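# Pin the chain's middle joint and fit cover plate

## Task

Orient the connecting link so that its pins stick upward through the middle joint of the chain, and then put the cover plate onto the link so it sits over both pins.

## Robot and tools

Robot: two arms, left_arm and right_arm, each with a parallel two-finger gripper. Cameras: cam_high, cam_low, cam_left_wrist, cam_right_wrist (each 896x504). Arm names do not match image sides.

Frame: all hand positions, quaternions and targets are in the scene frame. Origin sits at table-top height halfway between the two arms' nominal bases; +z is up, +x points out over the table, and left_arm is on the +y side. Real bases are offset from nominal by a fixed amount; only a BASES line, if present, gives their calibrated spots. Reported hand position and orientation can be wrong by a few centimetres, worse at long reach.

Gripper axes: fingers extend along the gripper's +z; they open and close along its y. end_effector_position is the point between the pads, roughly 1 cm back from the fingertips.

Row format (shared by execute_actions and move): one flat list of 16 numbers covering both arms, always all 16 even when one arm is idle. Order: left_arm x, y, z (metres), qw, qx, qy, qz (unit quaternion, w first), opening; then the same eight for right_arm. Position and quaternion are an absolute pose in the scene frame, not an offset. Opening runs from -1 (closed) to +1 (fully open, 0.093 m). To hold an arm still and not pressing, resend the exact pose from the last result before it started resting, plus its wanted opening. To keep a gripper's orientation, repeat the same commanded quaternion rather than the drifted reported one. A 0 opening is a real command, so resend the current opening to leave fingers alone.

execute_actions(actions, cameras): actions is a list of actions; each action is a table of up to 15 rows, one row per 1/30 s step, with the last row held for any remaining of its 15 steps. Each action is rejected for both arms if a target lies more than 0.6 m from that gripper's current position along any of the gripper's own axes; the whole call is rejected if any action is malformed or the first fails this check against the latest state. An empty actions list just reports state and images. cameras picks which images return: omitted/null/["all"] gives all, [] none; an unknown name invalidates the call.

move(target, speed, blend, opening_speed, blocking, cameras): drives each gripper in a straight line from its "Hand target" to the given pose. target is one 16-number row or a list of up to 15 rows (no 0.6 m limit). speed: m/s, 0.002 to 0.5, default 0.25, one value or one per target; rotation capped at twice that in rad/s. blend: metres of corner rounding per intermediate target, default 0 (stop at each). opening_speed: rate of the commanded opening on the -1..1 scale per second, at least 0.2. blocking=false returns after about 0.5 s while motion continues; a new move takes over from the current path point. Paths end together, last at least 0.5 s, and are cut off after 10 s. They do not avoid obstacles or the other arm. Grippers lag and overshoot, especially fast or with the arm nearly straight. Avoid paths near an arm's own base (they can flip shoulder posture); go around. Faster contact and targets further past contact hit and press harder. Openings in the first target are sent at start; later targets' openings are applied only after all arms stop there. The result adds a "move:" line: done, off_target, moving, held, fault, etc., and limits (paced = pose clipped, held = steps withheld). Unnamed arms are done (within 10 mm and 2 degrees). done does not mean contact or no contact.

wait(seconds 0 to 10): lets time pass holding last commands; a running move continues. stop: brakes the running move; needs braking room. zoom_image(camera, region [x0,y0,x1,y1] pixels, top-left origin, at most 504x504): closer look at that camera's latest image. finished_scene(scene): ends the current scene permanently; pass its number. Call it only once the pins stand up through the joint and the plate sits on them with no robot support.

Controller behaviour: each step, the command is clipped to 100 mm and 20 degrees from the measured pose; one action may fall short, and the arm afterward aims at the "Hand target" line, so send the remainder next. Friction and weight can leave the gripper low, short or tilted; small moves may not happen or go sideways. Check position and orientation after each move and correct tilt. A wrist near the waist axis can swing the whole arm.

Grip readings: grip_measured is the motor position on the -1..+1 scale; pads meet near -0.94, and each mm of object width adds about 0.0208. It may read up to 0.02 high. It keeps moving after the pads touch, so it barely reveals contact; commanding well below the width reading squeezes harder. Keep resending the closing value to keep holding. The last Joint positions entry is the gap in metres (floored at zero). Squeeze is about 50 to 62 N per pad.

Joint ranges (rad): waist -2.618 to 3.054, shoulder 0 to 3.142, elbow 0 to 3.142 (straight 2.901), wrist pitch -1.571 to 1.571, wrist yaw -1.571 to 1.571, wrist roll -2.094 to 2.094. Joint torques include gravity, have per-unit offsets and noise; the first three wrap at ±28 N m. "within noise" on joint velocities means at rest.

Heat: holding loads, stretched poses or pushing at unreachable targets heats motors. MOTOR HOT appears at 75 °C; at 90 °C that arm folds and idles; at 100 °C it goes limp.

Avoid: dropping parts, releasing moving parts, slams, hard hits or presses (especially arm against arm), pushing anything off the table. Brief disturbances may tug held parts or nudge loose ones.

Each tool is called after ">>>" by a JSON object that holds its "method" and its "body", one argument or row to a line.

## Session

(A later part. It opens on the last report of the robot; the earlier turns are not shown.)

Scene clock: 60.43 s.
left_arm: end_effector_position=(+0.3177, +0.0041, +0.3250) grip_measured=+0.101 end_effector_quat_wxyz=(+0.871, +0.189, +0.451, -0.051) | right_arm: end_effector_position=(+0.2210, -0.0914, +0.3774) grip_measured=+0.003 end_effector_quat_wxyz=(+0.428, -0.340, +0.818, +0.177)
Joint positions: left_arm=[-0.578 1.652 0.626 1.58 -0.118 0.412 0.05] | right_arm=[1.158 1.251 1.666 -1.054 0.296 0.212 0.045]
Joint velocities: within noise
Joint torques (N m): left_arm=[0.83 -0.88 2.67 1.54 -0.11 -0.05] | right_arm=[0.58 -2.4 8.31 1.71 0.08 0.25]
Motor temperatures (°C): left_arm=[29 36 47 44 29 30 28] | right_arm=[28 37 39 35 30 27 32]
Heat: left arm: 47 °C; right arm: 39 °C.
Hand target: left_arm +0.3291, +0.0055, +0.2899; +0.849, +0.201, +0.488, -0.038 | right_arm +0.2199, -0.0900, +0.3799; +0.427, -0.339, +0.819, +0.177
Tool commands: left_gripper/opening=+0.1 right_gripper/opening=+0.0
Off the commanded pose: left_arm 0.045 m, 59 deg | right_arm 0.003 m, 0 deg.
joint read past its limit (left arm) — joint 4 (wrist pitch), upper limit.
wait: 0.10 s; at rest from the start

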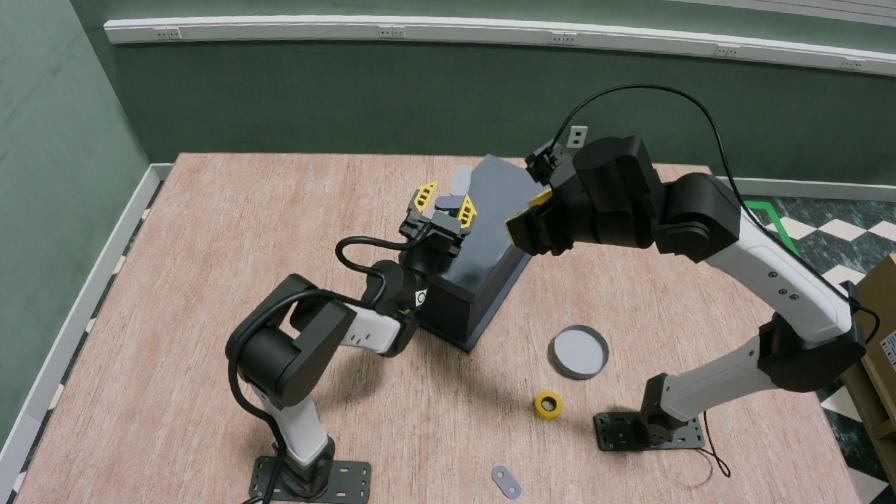

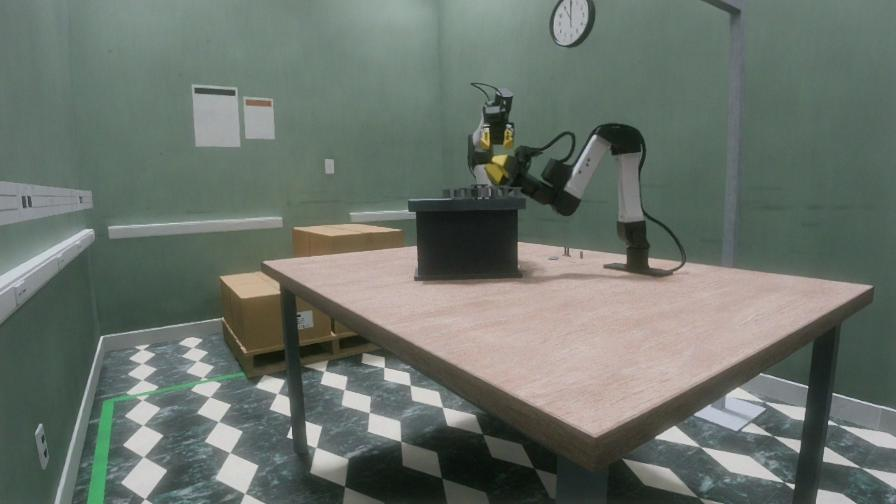

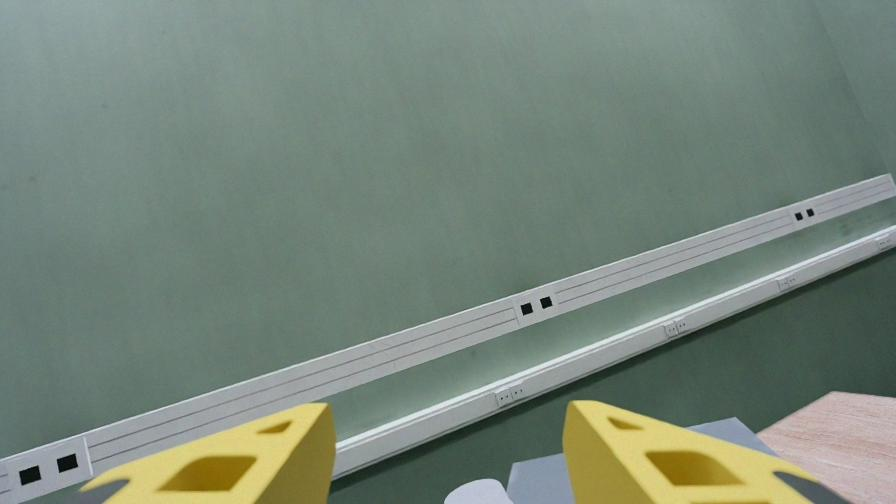

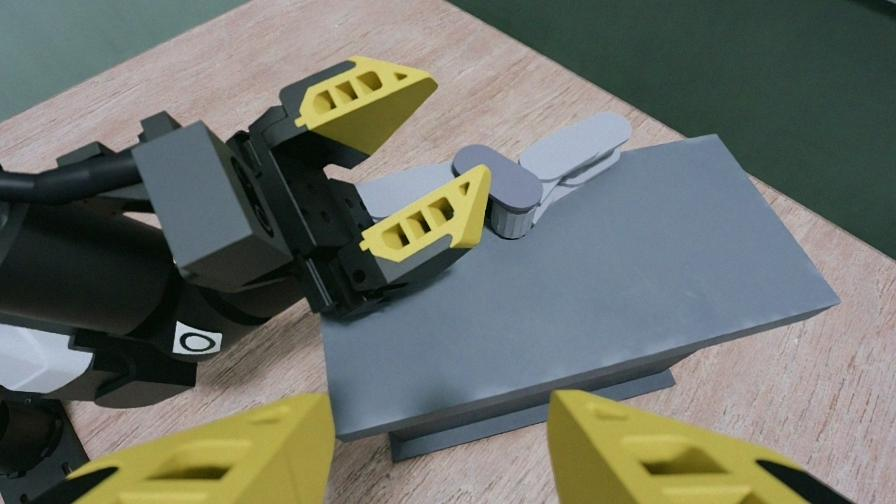

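>>> {"method": "move", "body": {
  "target": [
    [0.310,0.006,0.37,0.8710,0.1890,0.4510,-0.0510,0.1,0.2199,-0.09,0.38,0.4266,-0.3394,0.8195,0.1767,0.0],
    [0.27,0.03,0.40,0.8710,0.1890,0.4510,-0.0510,0.1,0.2199,-0.09,0.38,0.4266,-0.3394,0.8195,0.1767,0.0],
    [0.27,0.03,0.36,0.3821,0.2301,0.8895,-0.0988,0.1,0.2199,-0.09,0.38,0.4266,-0.3394,0.8195,0.1767,0.0]
  ],
  "speed": [0.08,0.15,0.25]
}}

Scene clock: 66.13 s.
left_arm: end_effector_position=(+0.2697, +0.0303, +0.3622) grip_measured=+0.101 end_effector_quat_wxyz=(+0.393, +0.235, +0.884, -0.094) | right_arm: end_effector_position=(+0.2210, -0.0914, +0.3774) grip_measured=+0.003 end_effector_quat_wxyz=(+0.428, -0.340, +0.818, +0.177)
Joint positions: left_arm=[-0.568 1.454 1.85 -1.138 -0.067 -0.037 0.05] | right_arm=[1.158 1.251 1.666 -1.054 0.296 0.212 0.045]
Joint velocities: within noise
Joint torques (N m): left_arm=[0.29 -3.3 7.34 1.54 0.08 -0.2] | right_arm=[0.58 -2.4 8.32 1.71 0.08 0.25]
Motor temperatures (°C): left_arm=[29 36 47 43 29 30 28] | right_arm=[28 37 39 35 30 27 32]
Heat: left arm: 47 °C; right arm: 39 °C.
Hand target: left_arm +0.2700, +0.0300, +0.3600; +0.383, +0.230, +0.889, -0.099 | right_arm +0.2199, -0.0900, +0.3799; +0.427, -0.339, +0.819, +0.177
Off the commanded pose: left_arm 0.002 m, 2 deg | right_arm 0.003 m, 0 deg.
move: done

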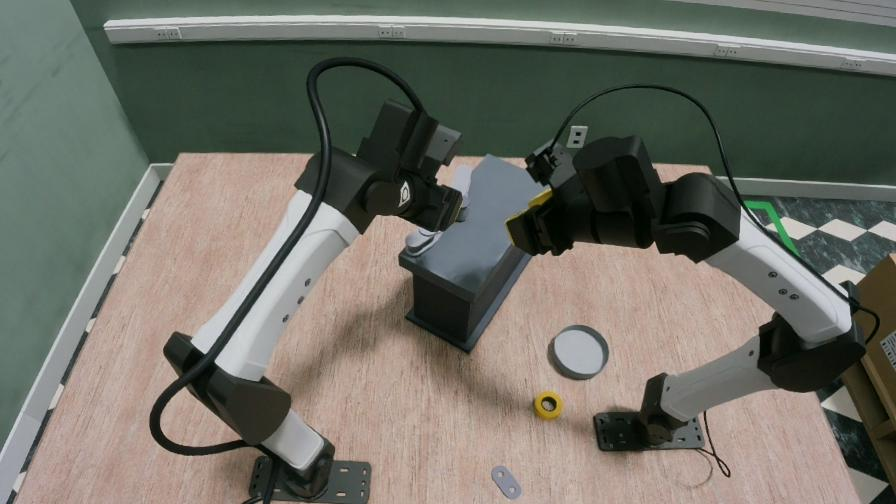

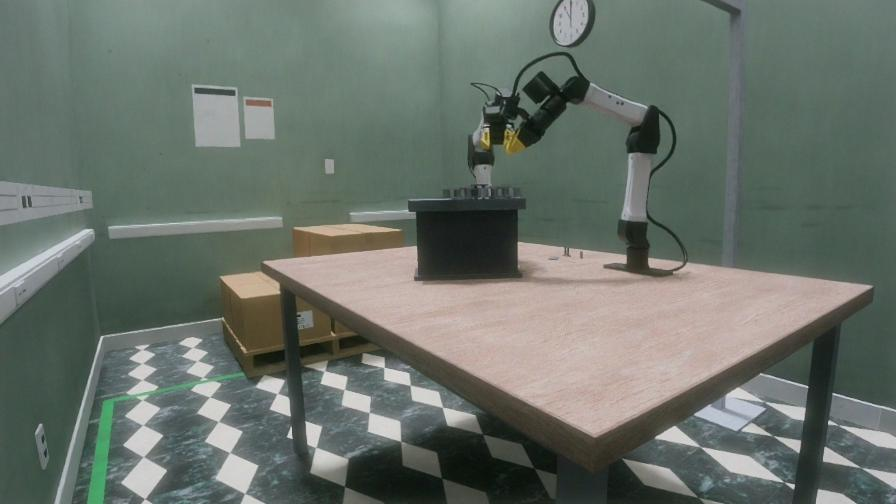

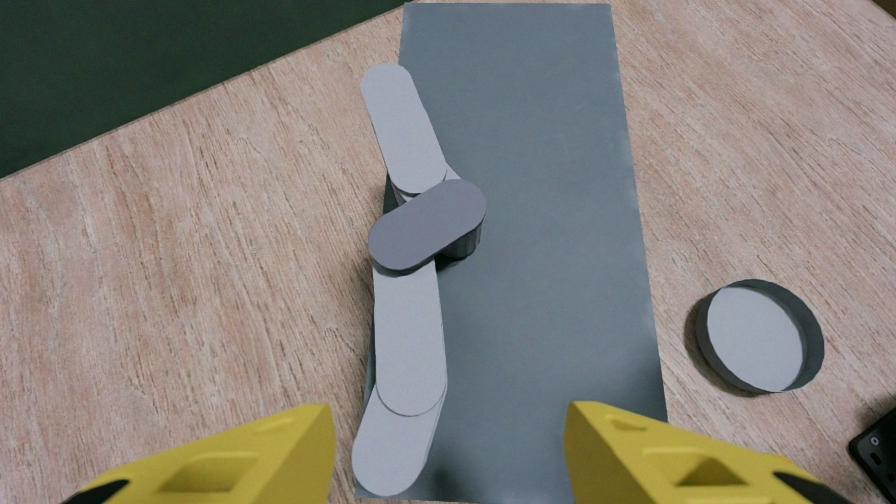

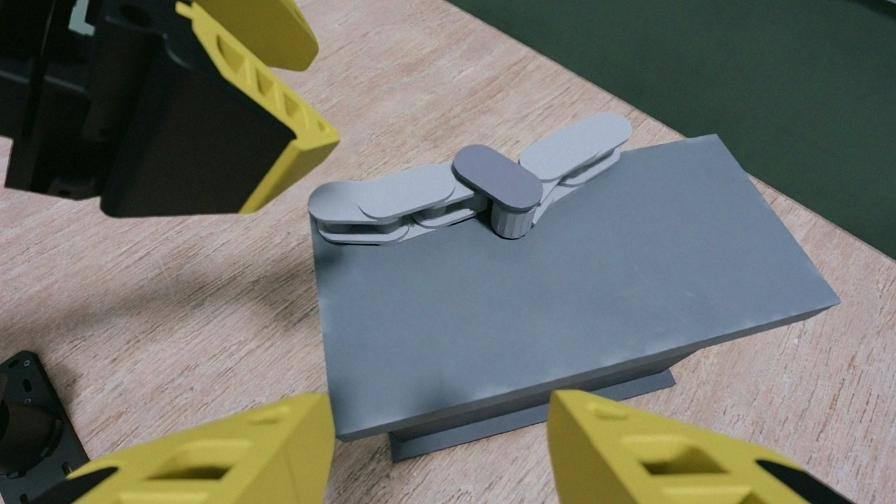

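>>> {"method": "move", "body": {
  "target": [
    [0.330,0.03,0.36,0.3160,0.50,0.7800,-0.200,0.1,0.2199,-0.09,0.38,0.4266,-0.3394,0.8195,0.1767,0.0],
    [0.360,0.008,0.32,0.2844,0.6182,0.6866,-0.2561,0.1,0.2199,-0.09,0.38,0.4266,-0.3394,0.8195,0.1767,0.0]
  ],
  "speed": 0.2
}}

Scene clock: 72.00 s.
left_arm: end_effector_position=(+0.3586, +0.0072, +0.3237) grip_measured=+0.101 end_effector_quat_wxyz=(+0.334, +0.597, +0.688, -0.240) | right_arm: end_effector_position=(+0.2210, -0.0914, +0.3774) grip_measured=+0.003 end_effector_quat_wxyz=(+0.428, -0.340, +0.818, +0.177)
Joint positions: left_arm=[-0.232 2.128 2.59 -1.548 0.727 0.992 0.05] | right_arm=[1.158 1.251 1.666 -1.054 0.296 0.212 0.045]
Joint velocities: within noise
Joint torques (N m): left_arm=[0.25 -8.03 6.38 0.92 0.48 0.08] | right_arm=[0.58 -2.39 8.32 1.71 0.08 0.25]
Motor temperatures (°C): left_arm=[29 36 47 43 29 30 28] | right_arm=[28 37 39 35 30 27 32]
Heat: left arm: 47 °C; right arm: 39 °C.
Hand target: left_arm +0.3597, +0.0080, +0.3197; +0.329, +0.598, +0.688, -0.246 | right_arm +0.2199, -0.0900, +0.3799; +0.427, -0.339, +0.819, +0.177
Off the commanded pose: left_arm 0.004 m, 6 deg | right_arm 0.003 m, 0 deg.
joint sent to its limit (left arm) — joint 4 (wrist pitch), lower limit. The joint targets are off in orientation, not in position.
move: off_target (left_arm)

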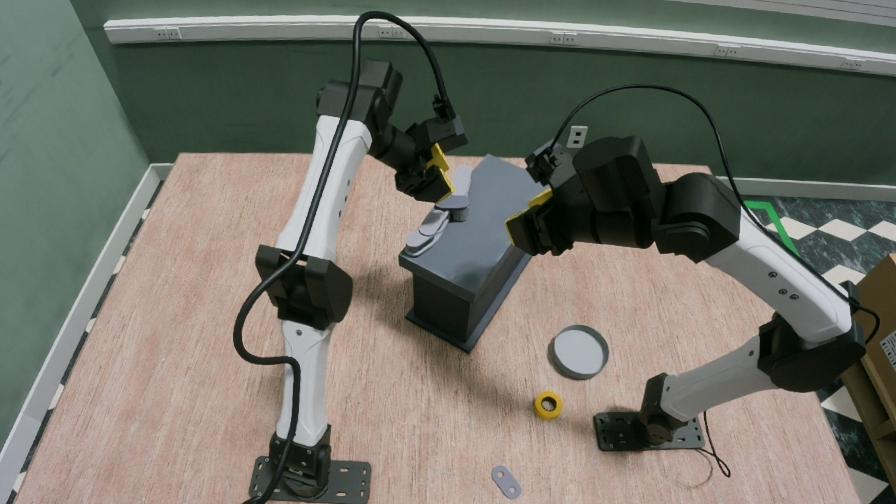

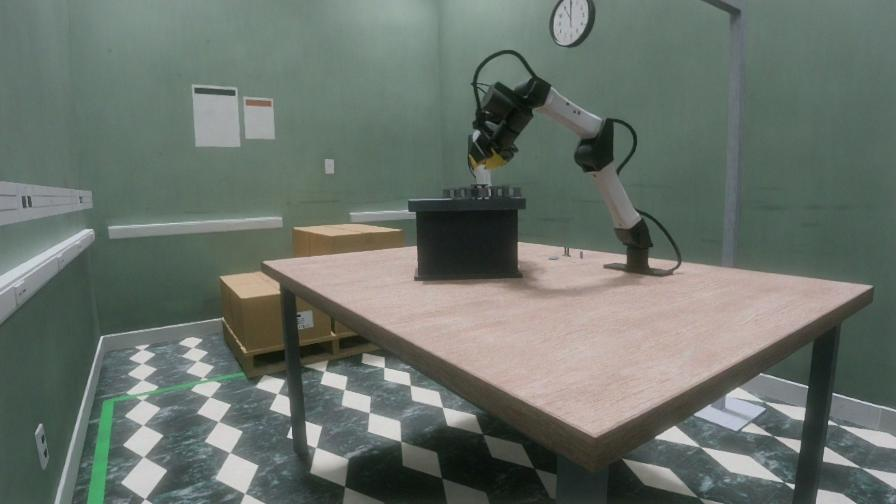

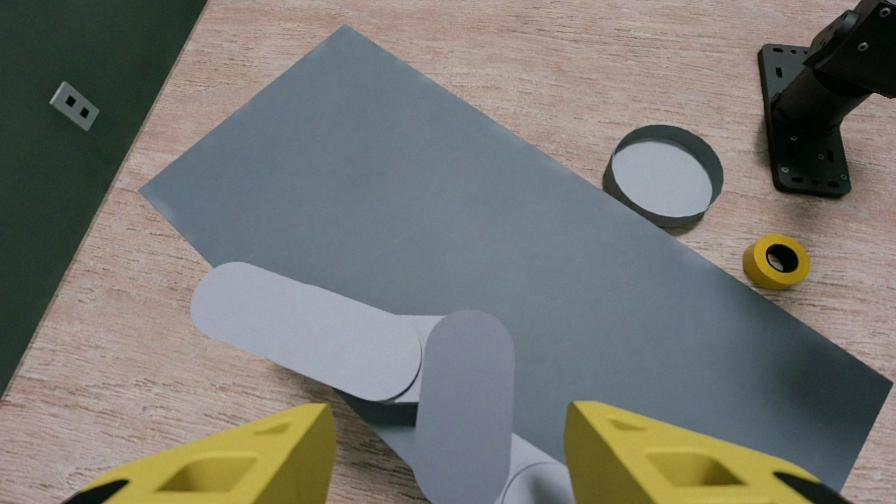

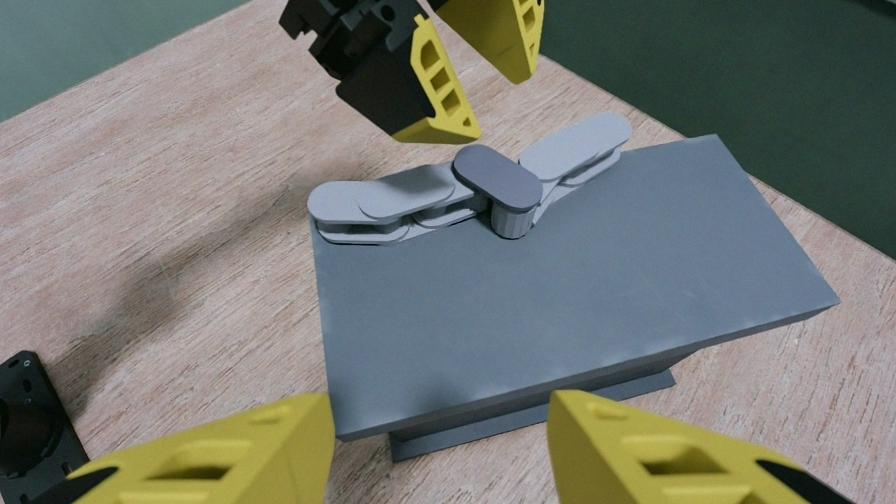

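>>> {"method": "move", "body": {
  "target": [
    [0.364,-0.003,0.275,0.2844,0.6182,0.6866,-0.2561,0.0,0.2199,-0.09,0.38,0.4266,-0.3394,0.8195,0.1767,0.0]
  ],
  "speed": 0.1,
  "cameras": ["cam_left_wrist","cam_right_wrist"]
}}

Scene clock: 74.23 s.
left_arm: end_effector_position=(+0.3604, -0.0011, +0.2858) grip_measured=+0.001 end_effector_quat_wxyz=(+0.293, +0.613, +0.687, -0.257) | right_arm: end_effector_position=(+0.2210, -0.0914, +0.3774) grip_measured=+0.003 end_effector_quat_wxyz=(+0.428, -0.340, +0.818, +0.177)
Joint positions: left_arm=[-0.249 2.169 2.519 -1.548 0.728 1.048 0.045] | right_arm=[1.158 1.251 1.666 -1.054 0.296 0.212 0.045]
Joint velocities: within noise
Joint torques (N m): left_arm=[-0.57 -8.47 4.79 0.94 0.33 0.11] | right_arm=[0.61 -2.4 8.32 1.71 0.08 0.25]
Motor temperatures (°C): left_arm=[29 36 47 43 29 30 28] | right_arm=[28 37 39 35 30 27 32]
Heat: left arm: 47 °C; right arm: 39 °C.
Hand target: left_arm +0.3637, -0.0030, +0.2750; +0.284, +0.618, +0.687, -0.256 | right_arm +0.2199, -0.0900, +0.3799; +0.427, -0.339, +0.819, +0.177
Off the commanded pose: left_arm 0.012 m, 1 deg | right_arm 0.003 m, 0 deg.
move: off_target (left_arm)
Images, in order (width x height): cam_left_wrist 896x504, cam_right_wrist 896x504.

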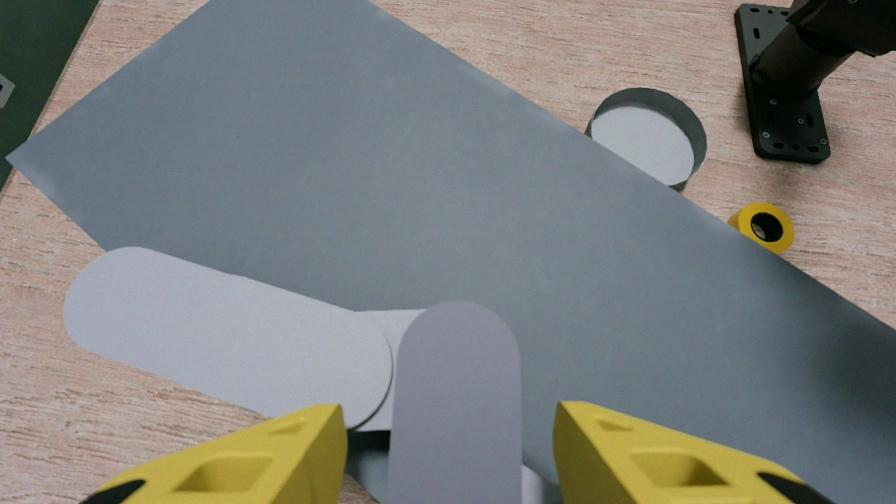

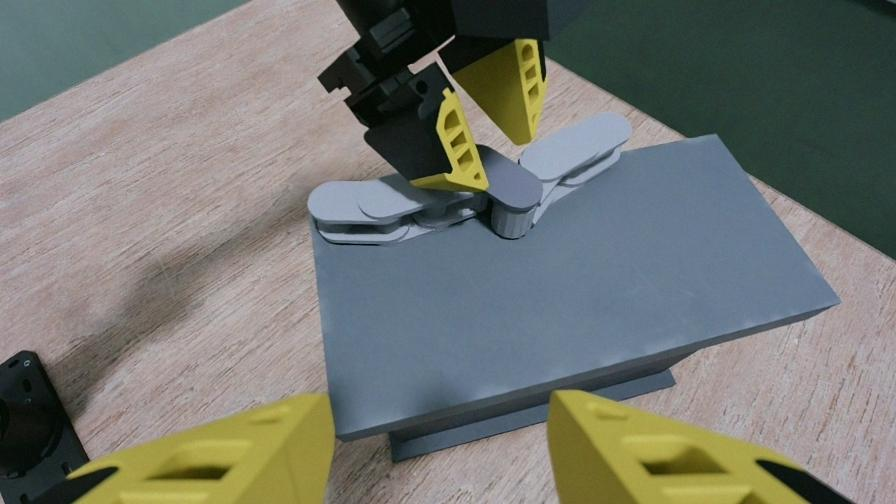

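>>> {"method": "move", "body": {
  "target": [
    [0.362,0.003,0.246,0.2844,0.6182,0.6866,-0.2561,0.0,0.2199,-0.09,0.38,0.4266,-0.3394,0.8195,0.1767,0.0]
  ],
  "speed": 0.05,
  "cameras": ["cam_left_wrist","cam_right_wrist"]
}}

Scene clock: 76.57 s.
left_arm: end_effector_position=(+0.3602, -0.0080, +0.2683) grip_measured=+0.001 end_effector_quat_wxyz=(+0.313, +0.614, +0.669, -0.280) | right_arm: end_effector_position=(+0.2210, -0.0914, +0.3774) grip_measured=+0.003 end_effector_quat_wxyz=(+0.428, -0.340, +0.818, +0.177)
Joint positions: left_arm=[-0.246 2.074 2.246 -1.348 0.793 1.055 0.045] | right_arm=[1.158 1.251 1.666 -1.054 0.296 0.212 0.045]
Joint velocities: within noise
Joint torques (N m): left_arm=[0.34 -9.32 3.18 0.74 -0.21 0.28] | right_arm=[0.59 -2.39 8.32 1.71 0.09 0.25]
Motor temperatures (°C): left_arm=[29 37 47 42 29 30 28] | right_arm=[28 37 39 35 30 27 32]
Heat: left arm: 47 °C; right arm: 39 °C.
Hand target: left_arm +0.3616, +0.0029, +0.2467; +0.283, +0.619, +0.686, -0.257 | right_arm +0.2199, -0.0900, +0.3799; +0.427, -0.339, +0.819, +0.177
Off the commanded pose: left_arm 0.025 m, 5 deg | right_arm 0.003 m, 0 deg.
move: off_target (left_arm)
Images, in order (width x height): cam_left_wrist 896x504, cam_right_wrist 896x504.

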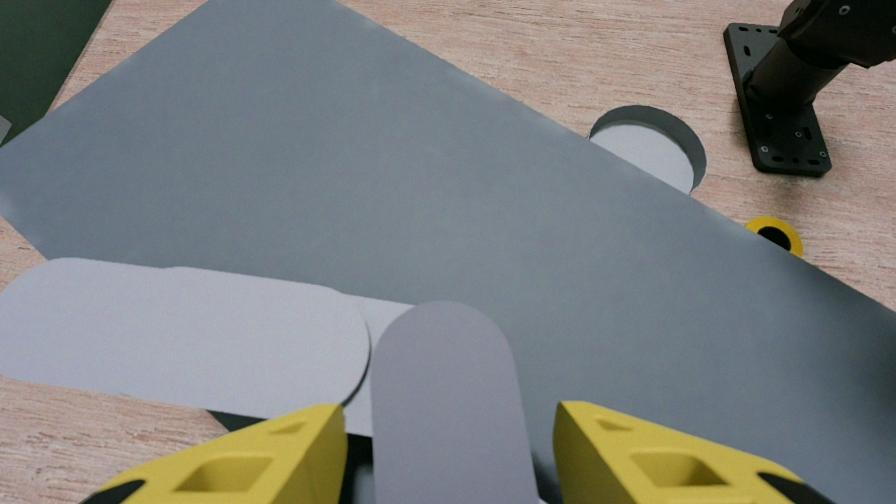

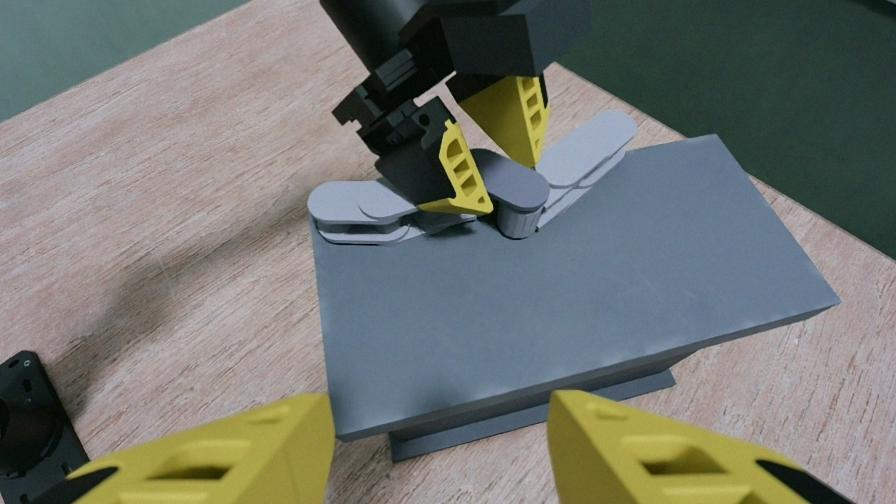

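>>> {"method": "move", "body": {
  "target": [
    [0.360,-0.000,0.295,0.2844,0.6182,0.6866,-0.2561,0.0,0.2199,-0.09,0.38,0.4266,-0.3394,0.8195,0.1767,0.0]
  ],
  "speed": 0.08,
  "cameras": ["cam_high","cam_left_wrist","cam_right_wrist"]
}}

Scene clock: 78.50 s.
left_arm: end_effector_position=(+0.3577, -0.0004, +0.3043) grip_measured=+0.001 end_effector_quat_wxyz=(+0.316, +0.617, +0.676, -0.250) | right_arm: end_effector_position=(+0.2210, -0.0914, +0.3774) grip_measured=+0.003 end_effector_quat_wxyz=(+0.428, -0.340, +0.818, +0.177)
Joint positions: left_arm=[-0.246 2.148 2.548 -1.547 0.737 1.051 0.045] | right_arm=[1.158 1.251 1.666 -1.054 0.296 0.212 0.045]
Joint velocities: within noise
Joint torques (N m): left_arm=[-0.36 -7.87 6.3 0.82 0.27 -0.2] | right_arm=[0.61 -2.4 8.34 1.71 0.08 0.25]
Motor temperatures (°C): left_arm=[29 37 47 42 29 30 28] | right_arm=[28 37 39 35 30 27 32]
Heat: left arm: 47 °C; right arm: 39 °C.
Hand target: left_arm +0.3596, +0.0000, +0.2948; +0.300, +0.611, +0.687, -0.252 | right_arm +0.2199, -0.0900, +0.3799; +0.427, -0.339, +0.819, +0.177
Off the commanded pose: left_arm 0.010 m, 4 deg | right_arm 0.003 m, 0 deg.
joint sent to its limit (left arm) — joint 4 (wrist pitch), lower limit. The joint targets still meet the commanded pose.
move: off_target (left_arm)
Images, in order (width x height): cam_high 896x504, cam_left_wrist 896x504, cam_right_wrist 896x504.

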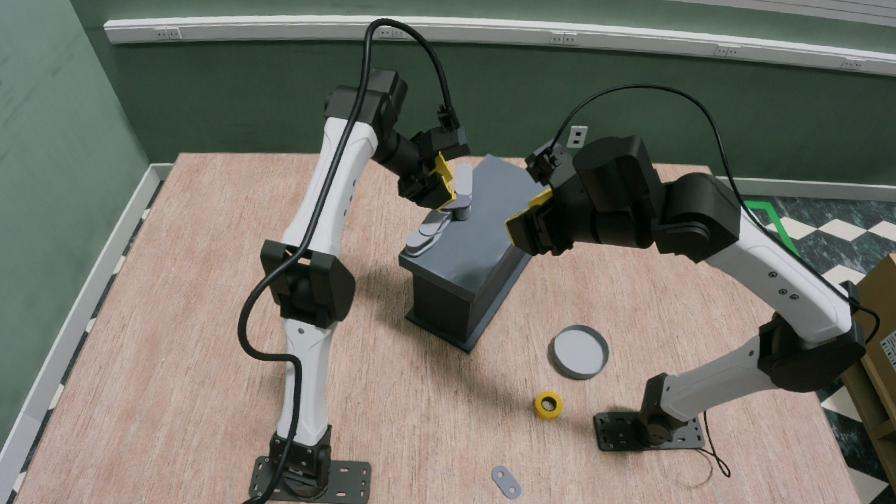

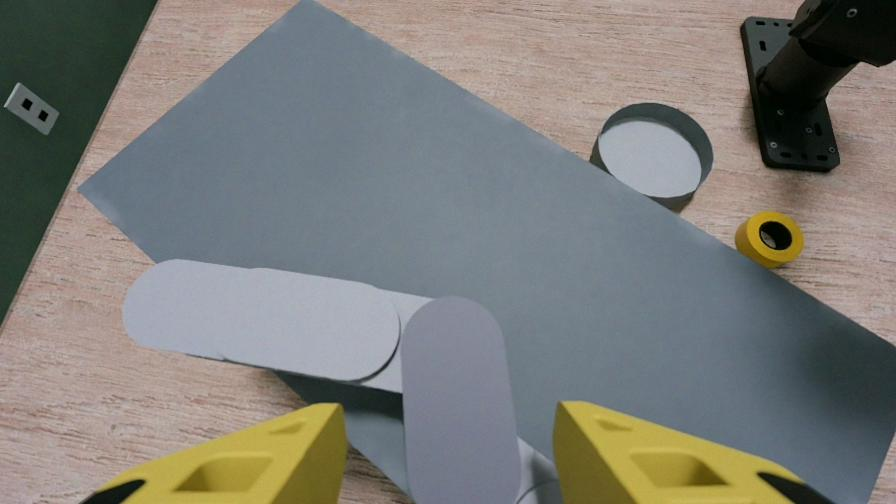

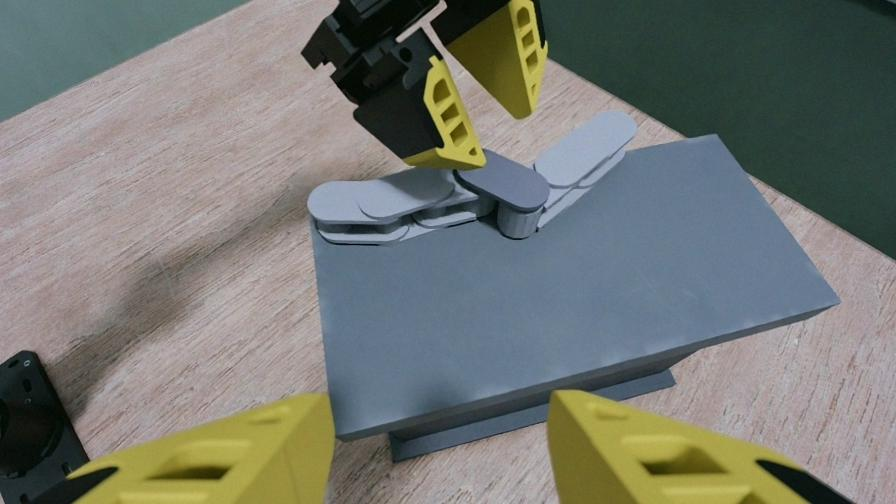

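>>> {"method": "move", "body": {
  "target": [
    [0.360,-0.010,0.300,0.3228,0.4964,0.7792,-0.2056,0.0,0.2199,-0.09,0.38,0.4266,-0.3394,0.8195,0.1767,0.0],
    [0.360,-0.010,0.272,0.3228,0.4964,0.7792,-0.2056,0.0,0.2199,-0.09,0.38,0.4266,-0.3394,0.8195,0.1767,0.0]
  ],
  "speed": [0.15,0.06],
  "cameras": ["cam_left_wrist","cam_right_wrist"]
}}

Scene clock: 82.47 s.
left_arm: end_effector_position=(+0.3630, -0.0114, +0.2618) grip_measured=+0.001 end_effector_quat_wxyz=(+0.310, +0.500, +0.780, -0.213) | right_arm: end_effector_position=(+0.2210, -0.0914, +0.3774) grip_measured=+0.003 end_effector_quat_wxyz=(+0.428, -0.340, +0.818, +0.177)
Joint positions: left_arm=[-0.325 1.9 1.986 -1.076 0.54 0.632 0.045] | right_arm=[1.158 1.251 1.666 -1.054 0.296 0.212 0.045]
Joint velocities: within noise
Joint torques (N m): left_arm=[-0.49 -11.96 5.33 1.42 0.16 -0.19] | right_arm=[0.61 -2.39 8.35 1.71 0.09 0.25]
Motor temperatures (°C): left_arm=[29 39 47 42 29 30 28] | right_arm=[28 37 39 36 30 27 32]
Heat: left arm: 47 °C; right arm: 39 °C.
Hand target: left_arm +0.3600, -0.0100, +0.2719; +0.322, +0.497, +0.779, -0.206 | right_arm +0.2199, -0.0900, +0.3799; +0.427, -0.339, +0.819, +0.177
Off the commanded pose: left_arm 0.011 m, 2 deg | right_arm 0.003 m, 0 deg.
move: off_target (left_arm)
Images, in order (width x height): cam_left_wrist 896x504, cam_right_wrist 896x504.

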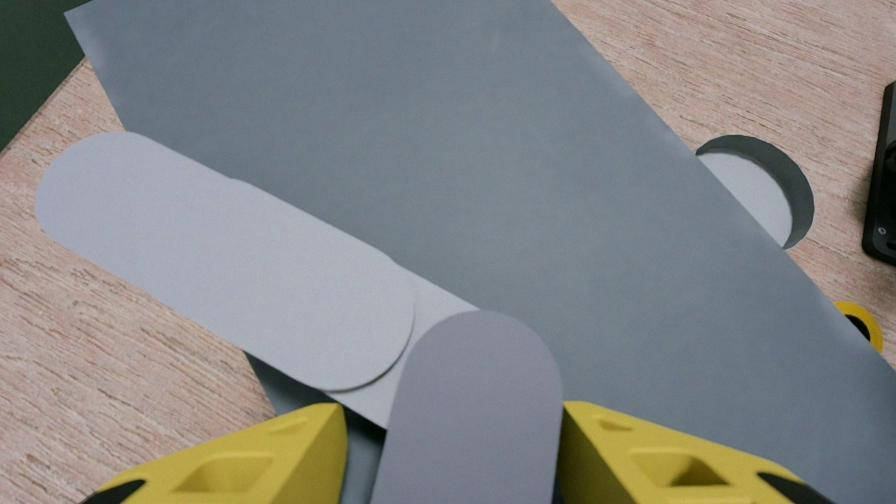

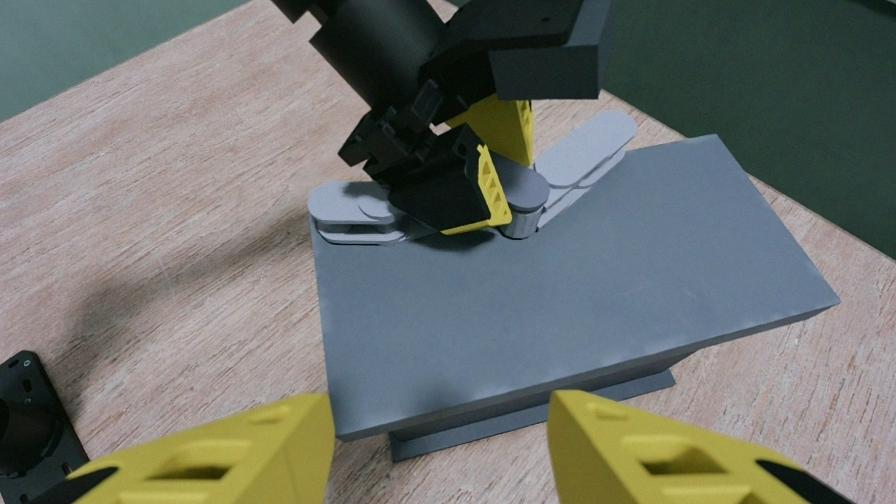

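>>> {"method": "move", "body": {
  "target": [
    [0.353,-0.013,0.273,0.3228,0.4964,0.7792,-0.2056,0.0,0.2199,-0.09,0.38,0.4266,-0.3394,0.8195,0.1767,0.0]
  ],
  "speed": 0.06,
  "cameras": ["cam_left_wrist","cam_right_wrist"]
}}

Scene clock: 83.70 s.
left_arm: end_effector_position=(+0.3566, -0.0135, +0.2626) grip_measured=+0.001 end_effector_quat_wxyz=(+0.310, +0.499, +0.781, -0.212) | right_arm: end_effector_position=(+0.2210, -0.0914, +0.3774) grip_measured=+0.003 end_effector_quat_wxyz=(+0.428, -0.340, +0.818, +0.177)
Joint positions: left_arm=[-0.336 1.875 1.957 -1.065 0.531 0.62 0.045] | right_arm=[1.158 1.251 1.666 -1.054 0.296 0.212 0.045]
Joint velocities: within noise
Joint torques (N m): left_arm=[-0.66 -11.85 5.38 1.45 0.16 -0.21] | right_arm=[0.61 -2.39 8.31 1.71 0.08 0.25]
Motor temperatures (°C): left_arm=[29 39 47 42 29 30 28] | right_arm=[28 37 39 36 30 27 32]
Heat: left arm: 47 °C; right arm: 39 °C.
Hand target: left_arm +0.3530, -0.0130, +0.2730; +0.322, +0.496, +0.779, -0.206 | right_arm +0.2199, -0.0900, +0.3799; +0.427, -0.339, +0.819, +0.177
Off the commanded pose: left_arm 0.011 m, 2 deg | right_arm 0.003 m, 0 deg.
move: off_target (left_arm)
Images, in order (width x height): cam_left_wrist 896x504, cam_right_wrist 896x504.

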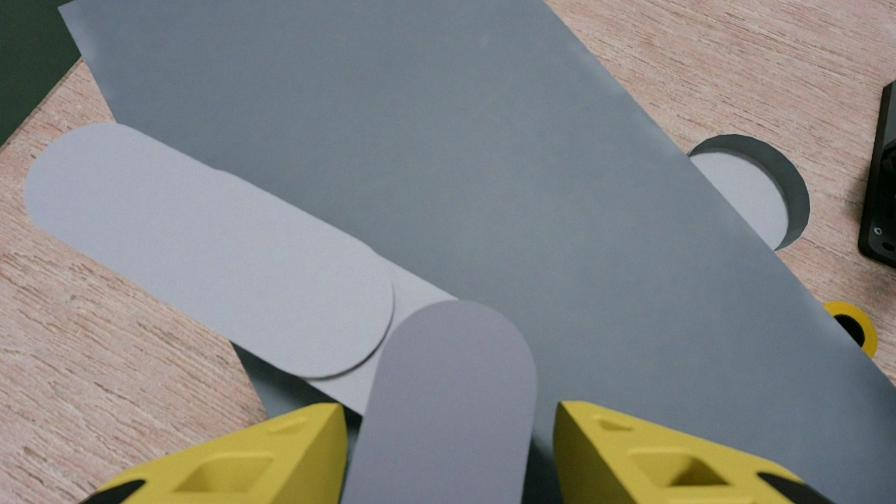

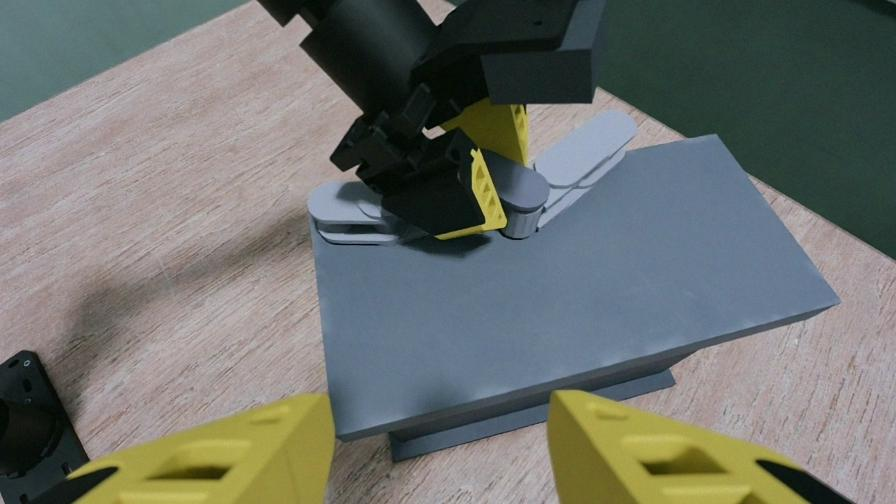

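>>> {"method": "move", "body": {
  "target": [
    [0.352,-0.012,0.292,0.3228,0.4964,0.7792,-0.2056,0.0,0.2199,-0.09,0.38,0.4266,-0.3394,0.8195,0.1767,0.0],
    [0.3535,-0.010,0.276,0.3228,0.4964,0.7792,-0.2056,0.0,0.2199,-0.09,0.38,0.4266,-0.3394,0.8195,0.1767,0.0]
  ],
  "speed": 0.06,
  "cameras": ["cam_left_wrist","cam_right_wrist"]
}}

Scene clock: 85.90 s.
left_arm: end_effector_position=(+0.3553, -0.0129, +0.2661) grip_measured=+0.001 end_effector_quat_wxyz=(+0.309, +0.499, +0.781, -0.212) | right_arm: end_effector_position=(+0.2210, -0.0914, +0.3774) grip_measured=+0.003 end_effector_quat_wxyz=(+0.428, -0.340, +0.818, +0.177)
Joint positions: left_arm=[-0.336 1.875 1.972 -1.082 0.531 0.619 0.045] | right_arm=[1.158 1.251 1.666 -1.054 0.296 0.212 0.045]
Joint velocities: within noise
Joint torques (N m): left_arm=[-0.02 -11.49 5.42 1.4 0.2 -0.11] | right_arm=[0.59 -2.37 8.34 1.71 0.08 0.25]
Motor temperatures (°C): left_arm=[29 39 47 42 29 30 28] | right_arm=[28 37 40 36 30 27 32]
Heat: left arm: 47 °C; right arm: 40 °C.
Hand target: left_arm +0.3534, -0.0100, +0.2760; +0.323, +0.496, +0.779, -0.206 | right_arm +0.2199, -0.0900, +0.3799; +0.427, -0.339, +0.819, +0.177
Off the commanded pose: left_arm 0.010 m, 2 deg | right_arm 0.003 m, 0 deg.
move: done
Images, in order (width x height): cam_left_wrist 896x504, cam_right_wrist 896x504.

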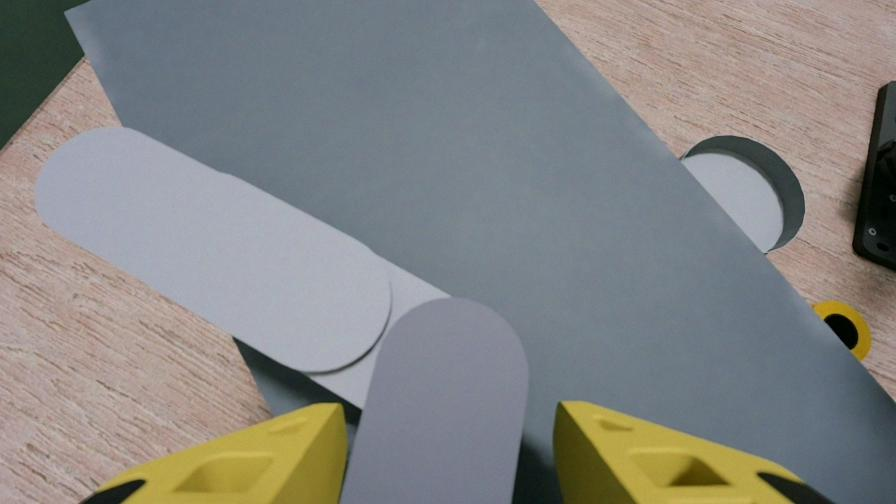

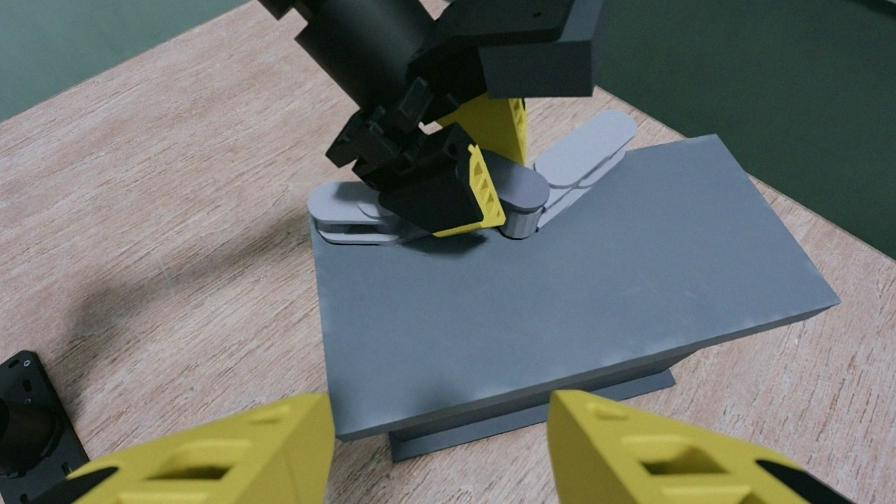

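>>> {"method": "move", "body": {
  "target": [
    [0.3535,-0.010,0.276,0.3228,0.4964,0.7792,-0.2056,-0.65,0.2199,-0.09,0.38,0.4266,-0.3394,0.8195,0.1767,0.0]
  ],
  "speed": 0.06,
  "opening_speed": 0.5,
  "cameras": ["cam_left_wrist","cam_right_wrist"]
}}

Scene clock: 87.77 s.
left_arm: end_effector_position=(+0.3563, -0.0131, +0.2667) grip_measured=-0.464 end_effector_quat_wxyz=(+0.312, +0.499, +0.781, -0.211) | right_arm: end_effector_position=(+0.2210, -0.0914, +0.3774) grip_measured=+0.003 end_effector_quat_wxyz=(+0.428, -0.340, +0.818, +0.177)
Joint positions: left_arm=[-0.336 1.875 1.972 -1.077 0.53 0.619 0.023] | right_arm=[1.158 1.251 1.666 -1.054 0.296 0.212 0.045]
Joint velocities: within noise
Joint torques (N m): left_arm=[-0.01 -11.49 5.45 1.38 0.2 -0.11] | right_arm=[0.59 -2.39 8.31 1.71 0.08 0.25]
Motor temperatures (°C): left_arm=[29 40 47 42 29 30 28] | right_arm=[28 37 40 36 30 27 32]
Heat: left arm: 47 °C; right arm: 40 °C.
Hand target: left_arm +0.3535, -0.0100, +0.2759; +0.323, +0.496, +0.779, -0.206 | right_arm +0.2199, -0.0900, +0.3799; +0.427, -0.339, +0.819, +0.177
Off the commanded pose: left_arm 0.010 m, 1 deg | right_arm 0.003 m, 0 deg.
move: done
Images, in order (width x height): cam_left_wrist 896x504, cam_right_wrist 896x504.

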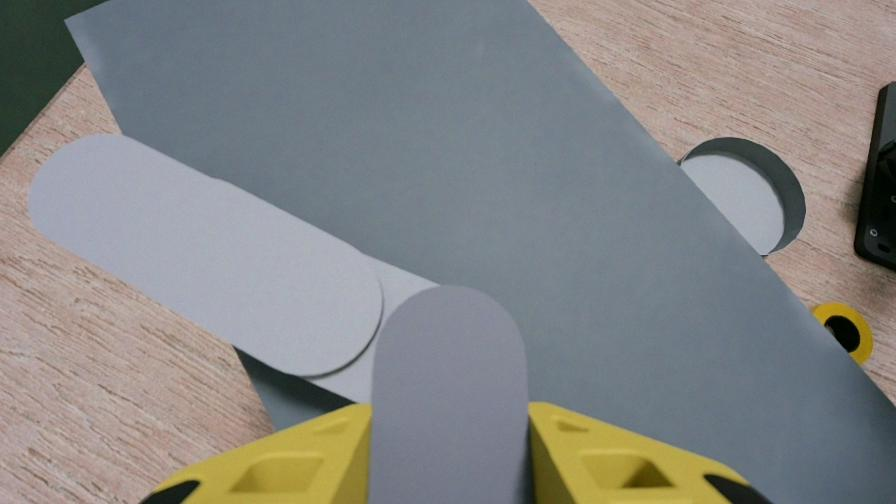

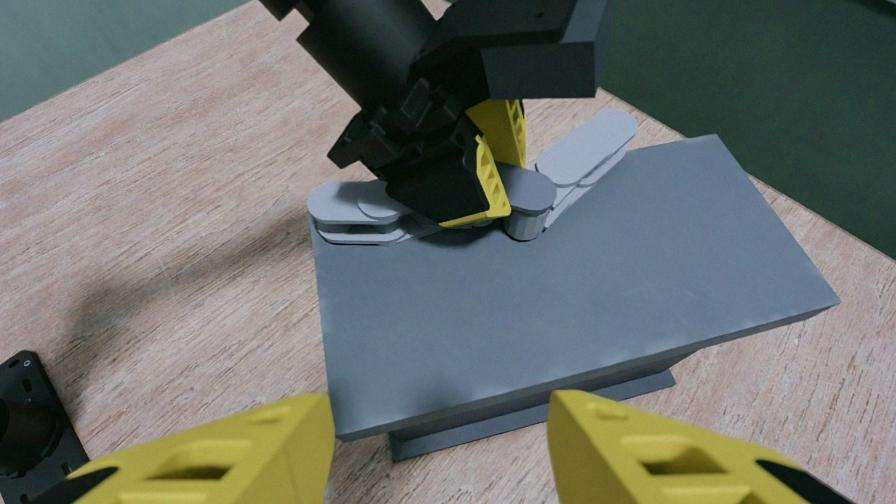

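>>> {"method": "move", "body": {
  "target": [
    [0.347,-0.026,0.280,0.3228,0.4964,0.7792,-0.2056,-0.65,0.2199,-0.09,0.38,0.4266,-0.3394,0.8195,0.1767,0.0]
  ],
  "speed": 0.04,
  "cameras": ["cam_left_wrist","cam_right_wrist"]
}}

Scene clock: 89.00 s.
left_arm: end_effector_position=(+0.3520, -0.0252, +0.2666) grip_measured=-0.464 end_effector_quat_wxyz=(+0.310, +0.498, +0.782, -0.210) | right_arm: end_effector_position=(+0.2210, -0.0914, +0.3774) grip_measured=+0.003 end_effector_quat_wxyz=(+0.428, -0.340, +0.818, +0.177)
Joint positions: left_arm=[-0.372 1.875 1.972 -1.064 0.506 0.585 0.023] | right_arm=[1.158 1.251 1.666 -1.054 0.296 0.212 0.045]
Joint velocities: within noise
Joint torques (N m): left_arm=[-0.87 -11.67 6.37 1.37 0.16 -0.19] | right_arm=[0.61 -2.39 8.32 1.71 0.09 0.25]
Motor temperatures (°C): left_arm=[29 40 47 42 29 30 28] | right_arm=[28 37 40 36 30 27 32]
Heat: left arm: 47 °C; right arm: 40 °C.
Hand target: left_arm +0.3470, -0.0259, +0.2799; +0.323, +0.496, +0.779, -0.206 | right_arm +0.2199, -0.0900, +0.3799; +0.427, -0.339, +0.819, +0.177
Off the commanded pose: left_arm 0.014 m, 2 deg | right_arm 0.003 m, 0 deg.
move: off_target (left_arm)
Images, in order (width x height): cam_left_wrist 896x504, cam_right_wrist 896x504.

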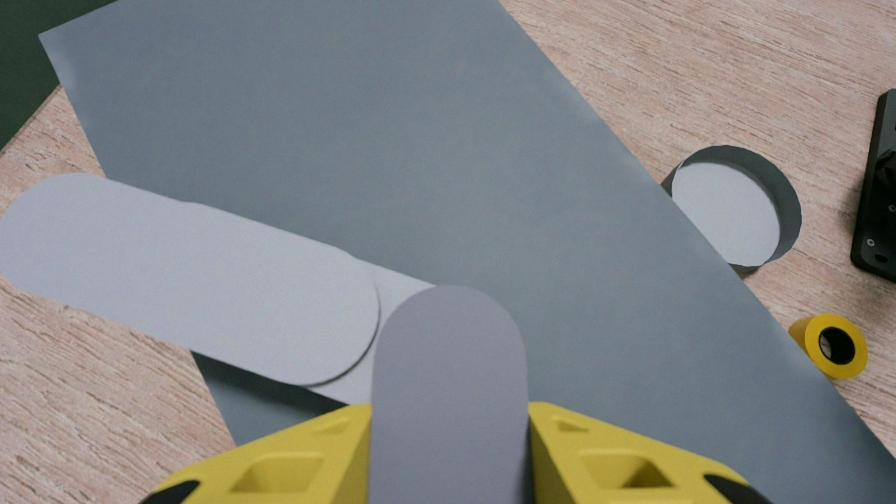

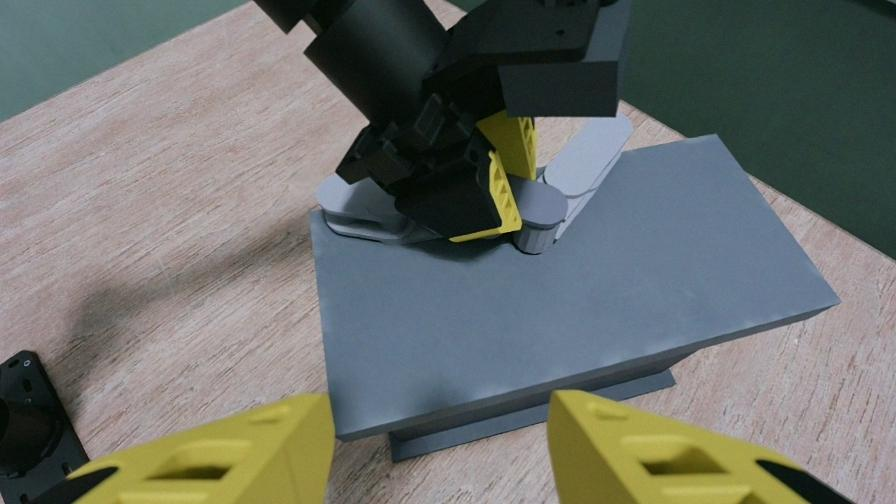

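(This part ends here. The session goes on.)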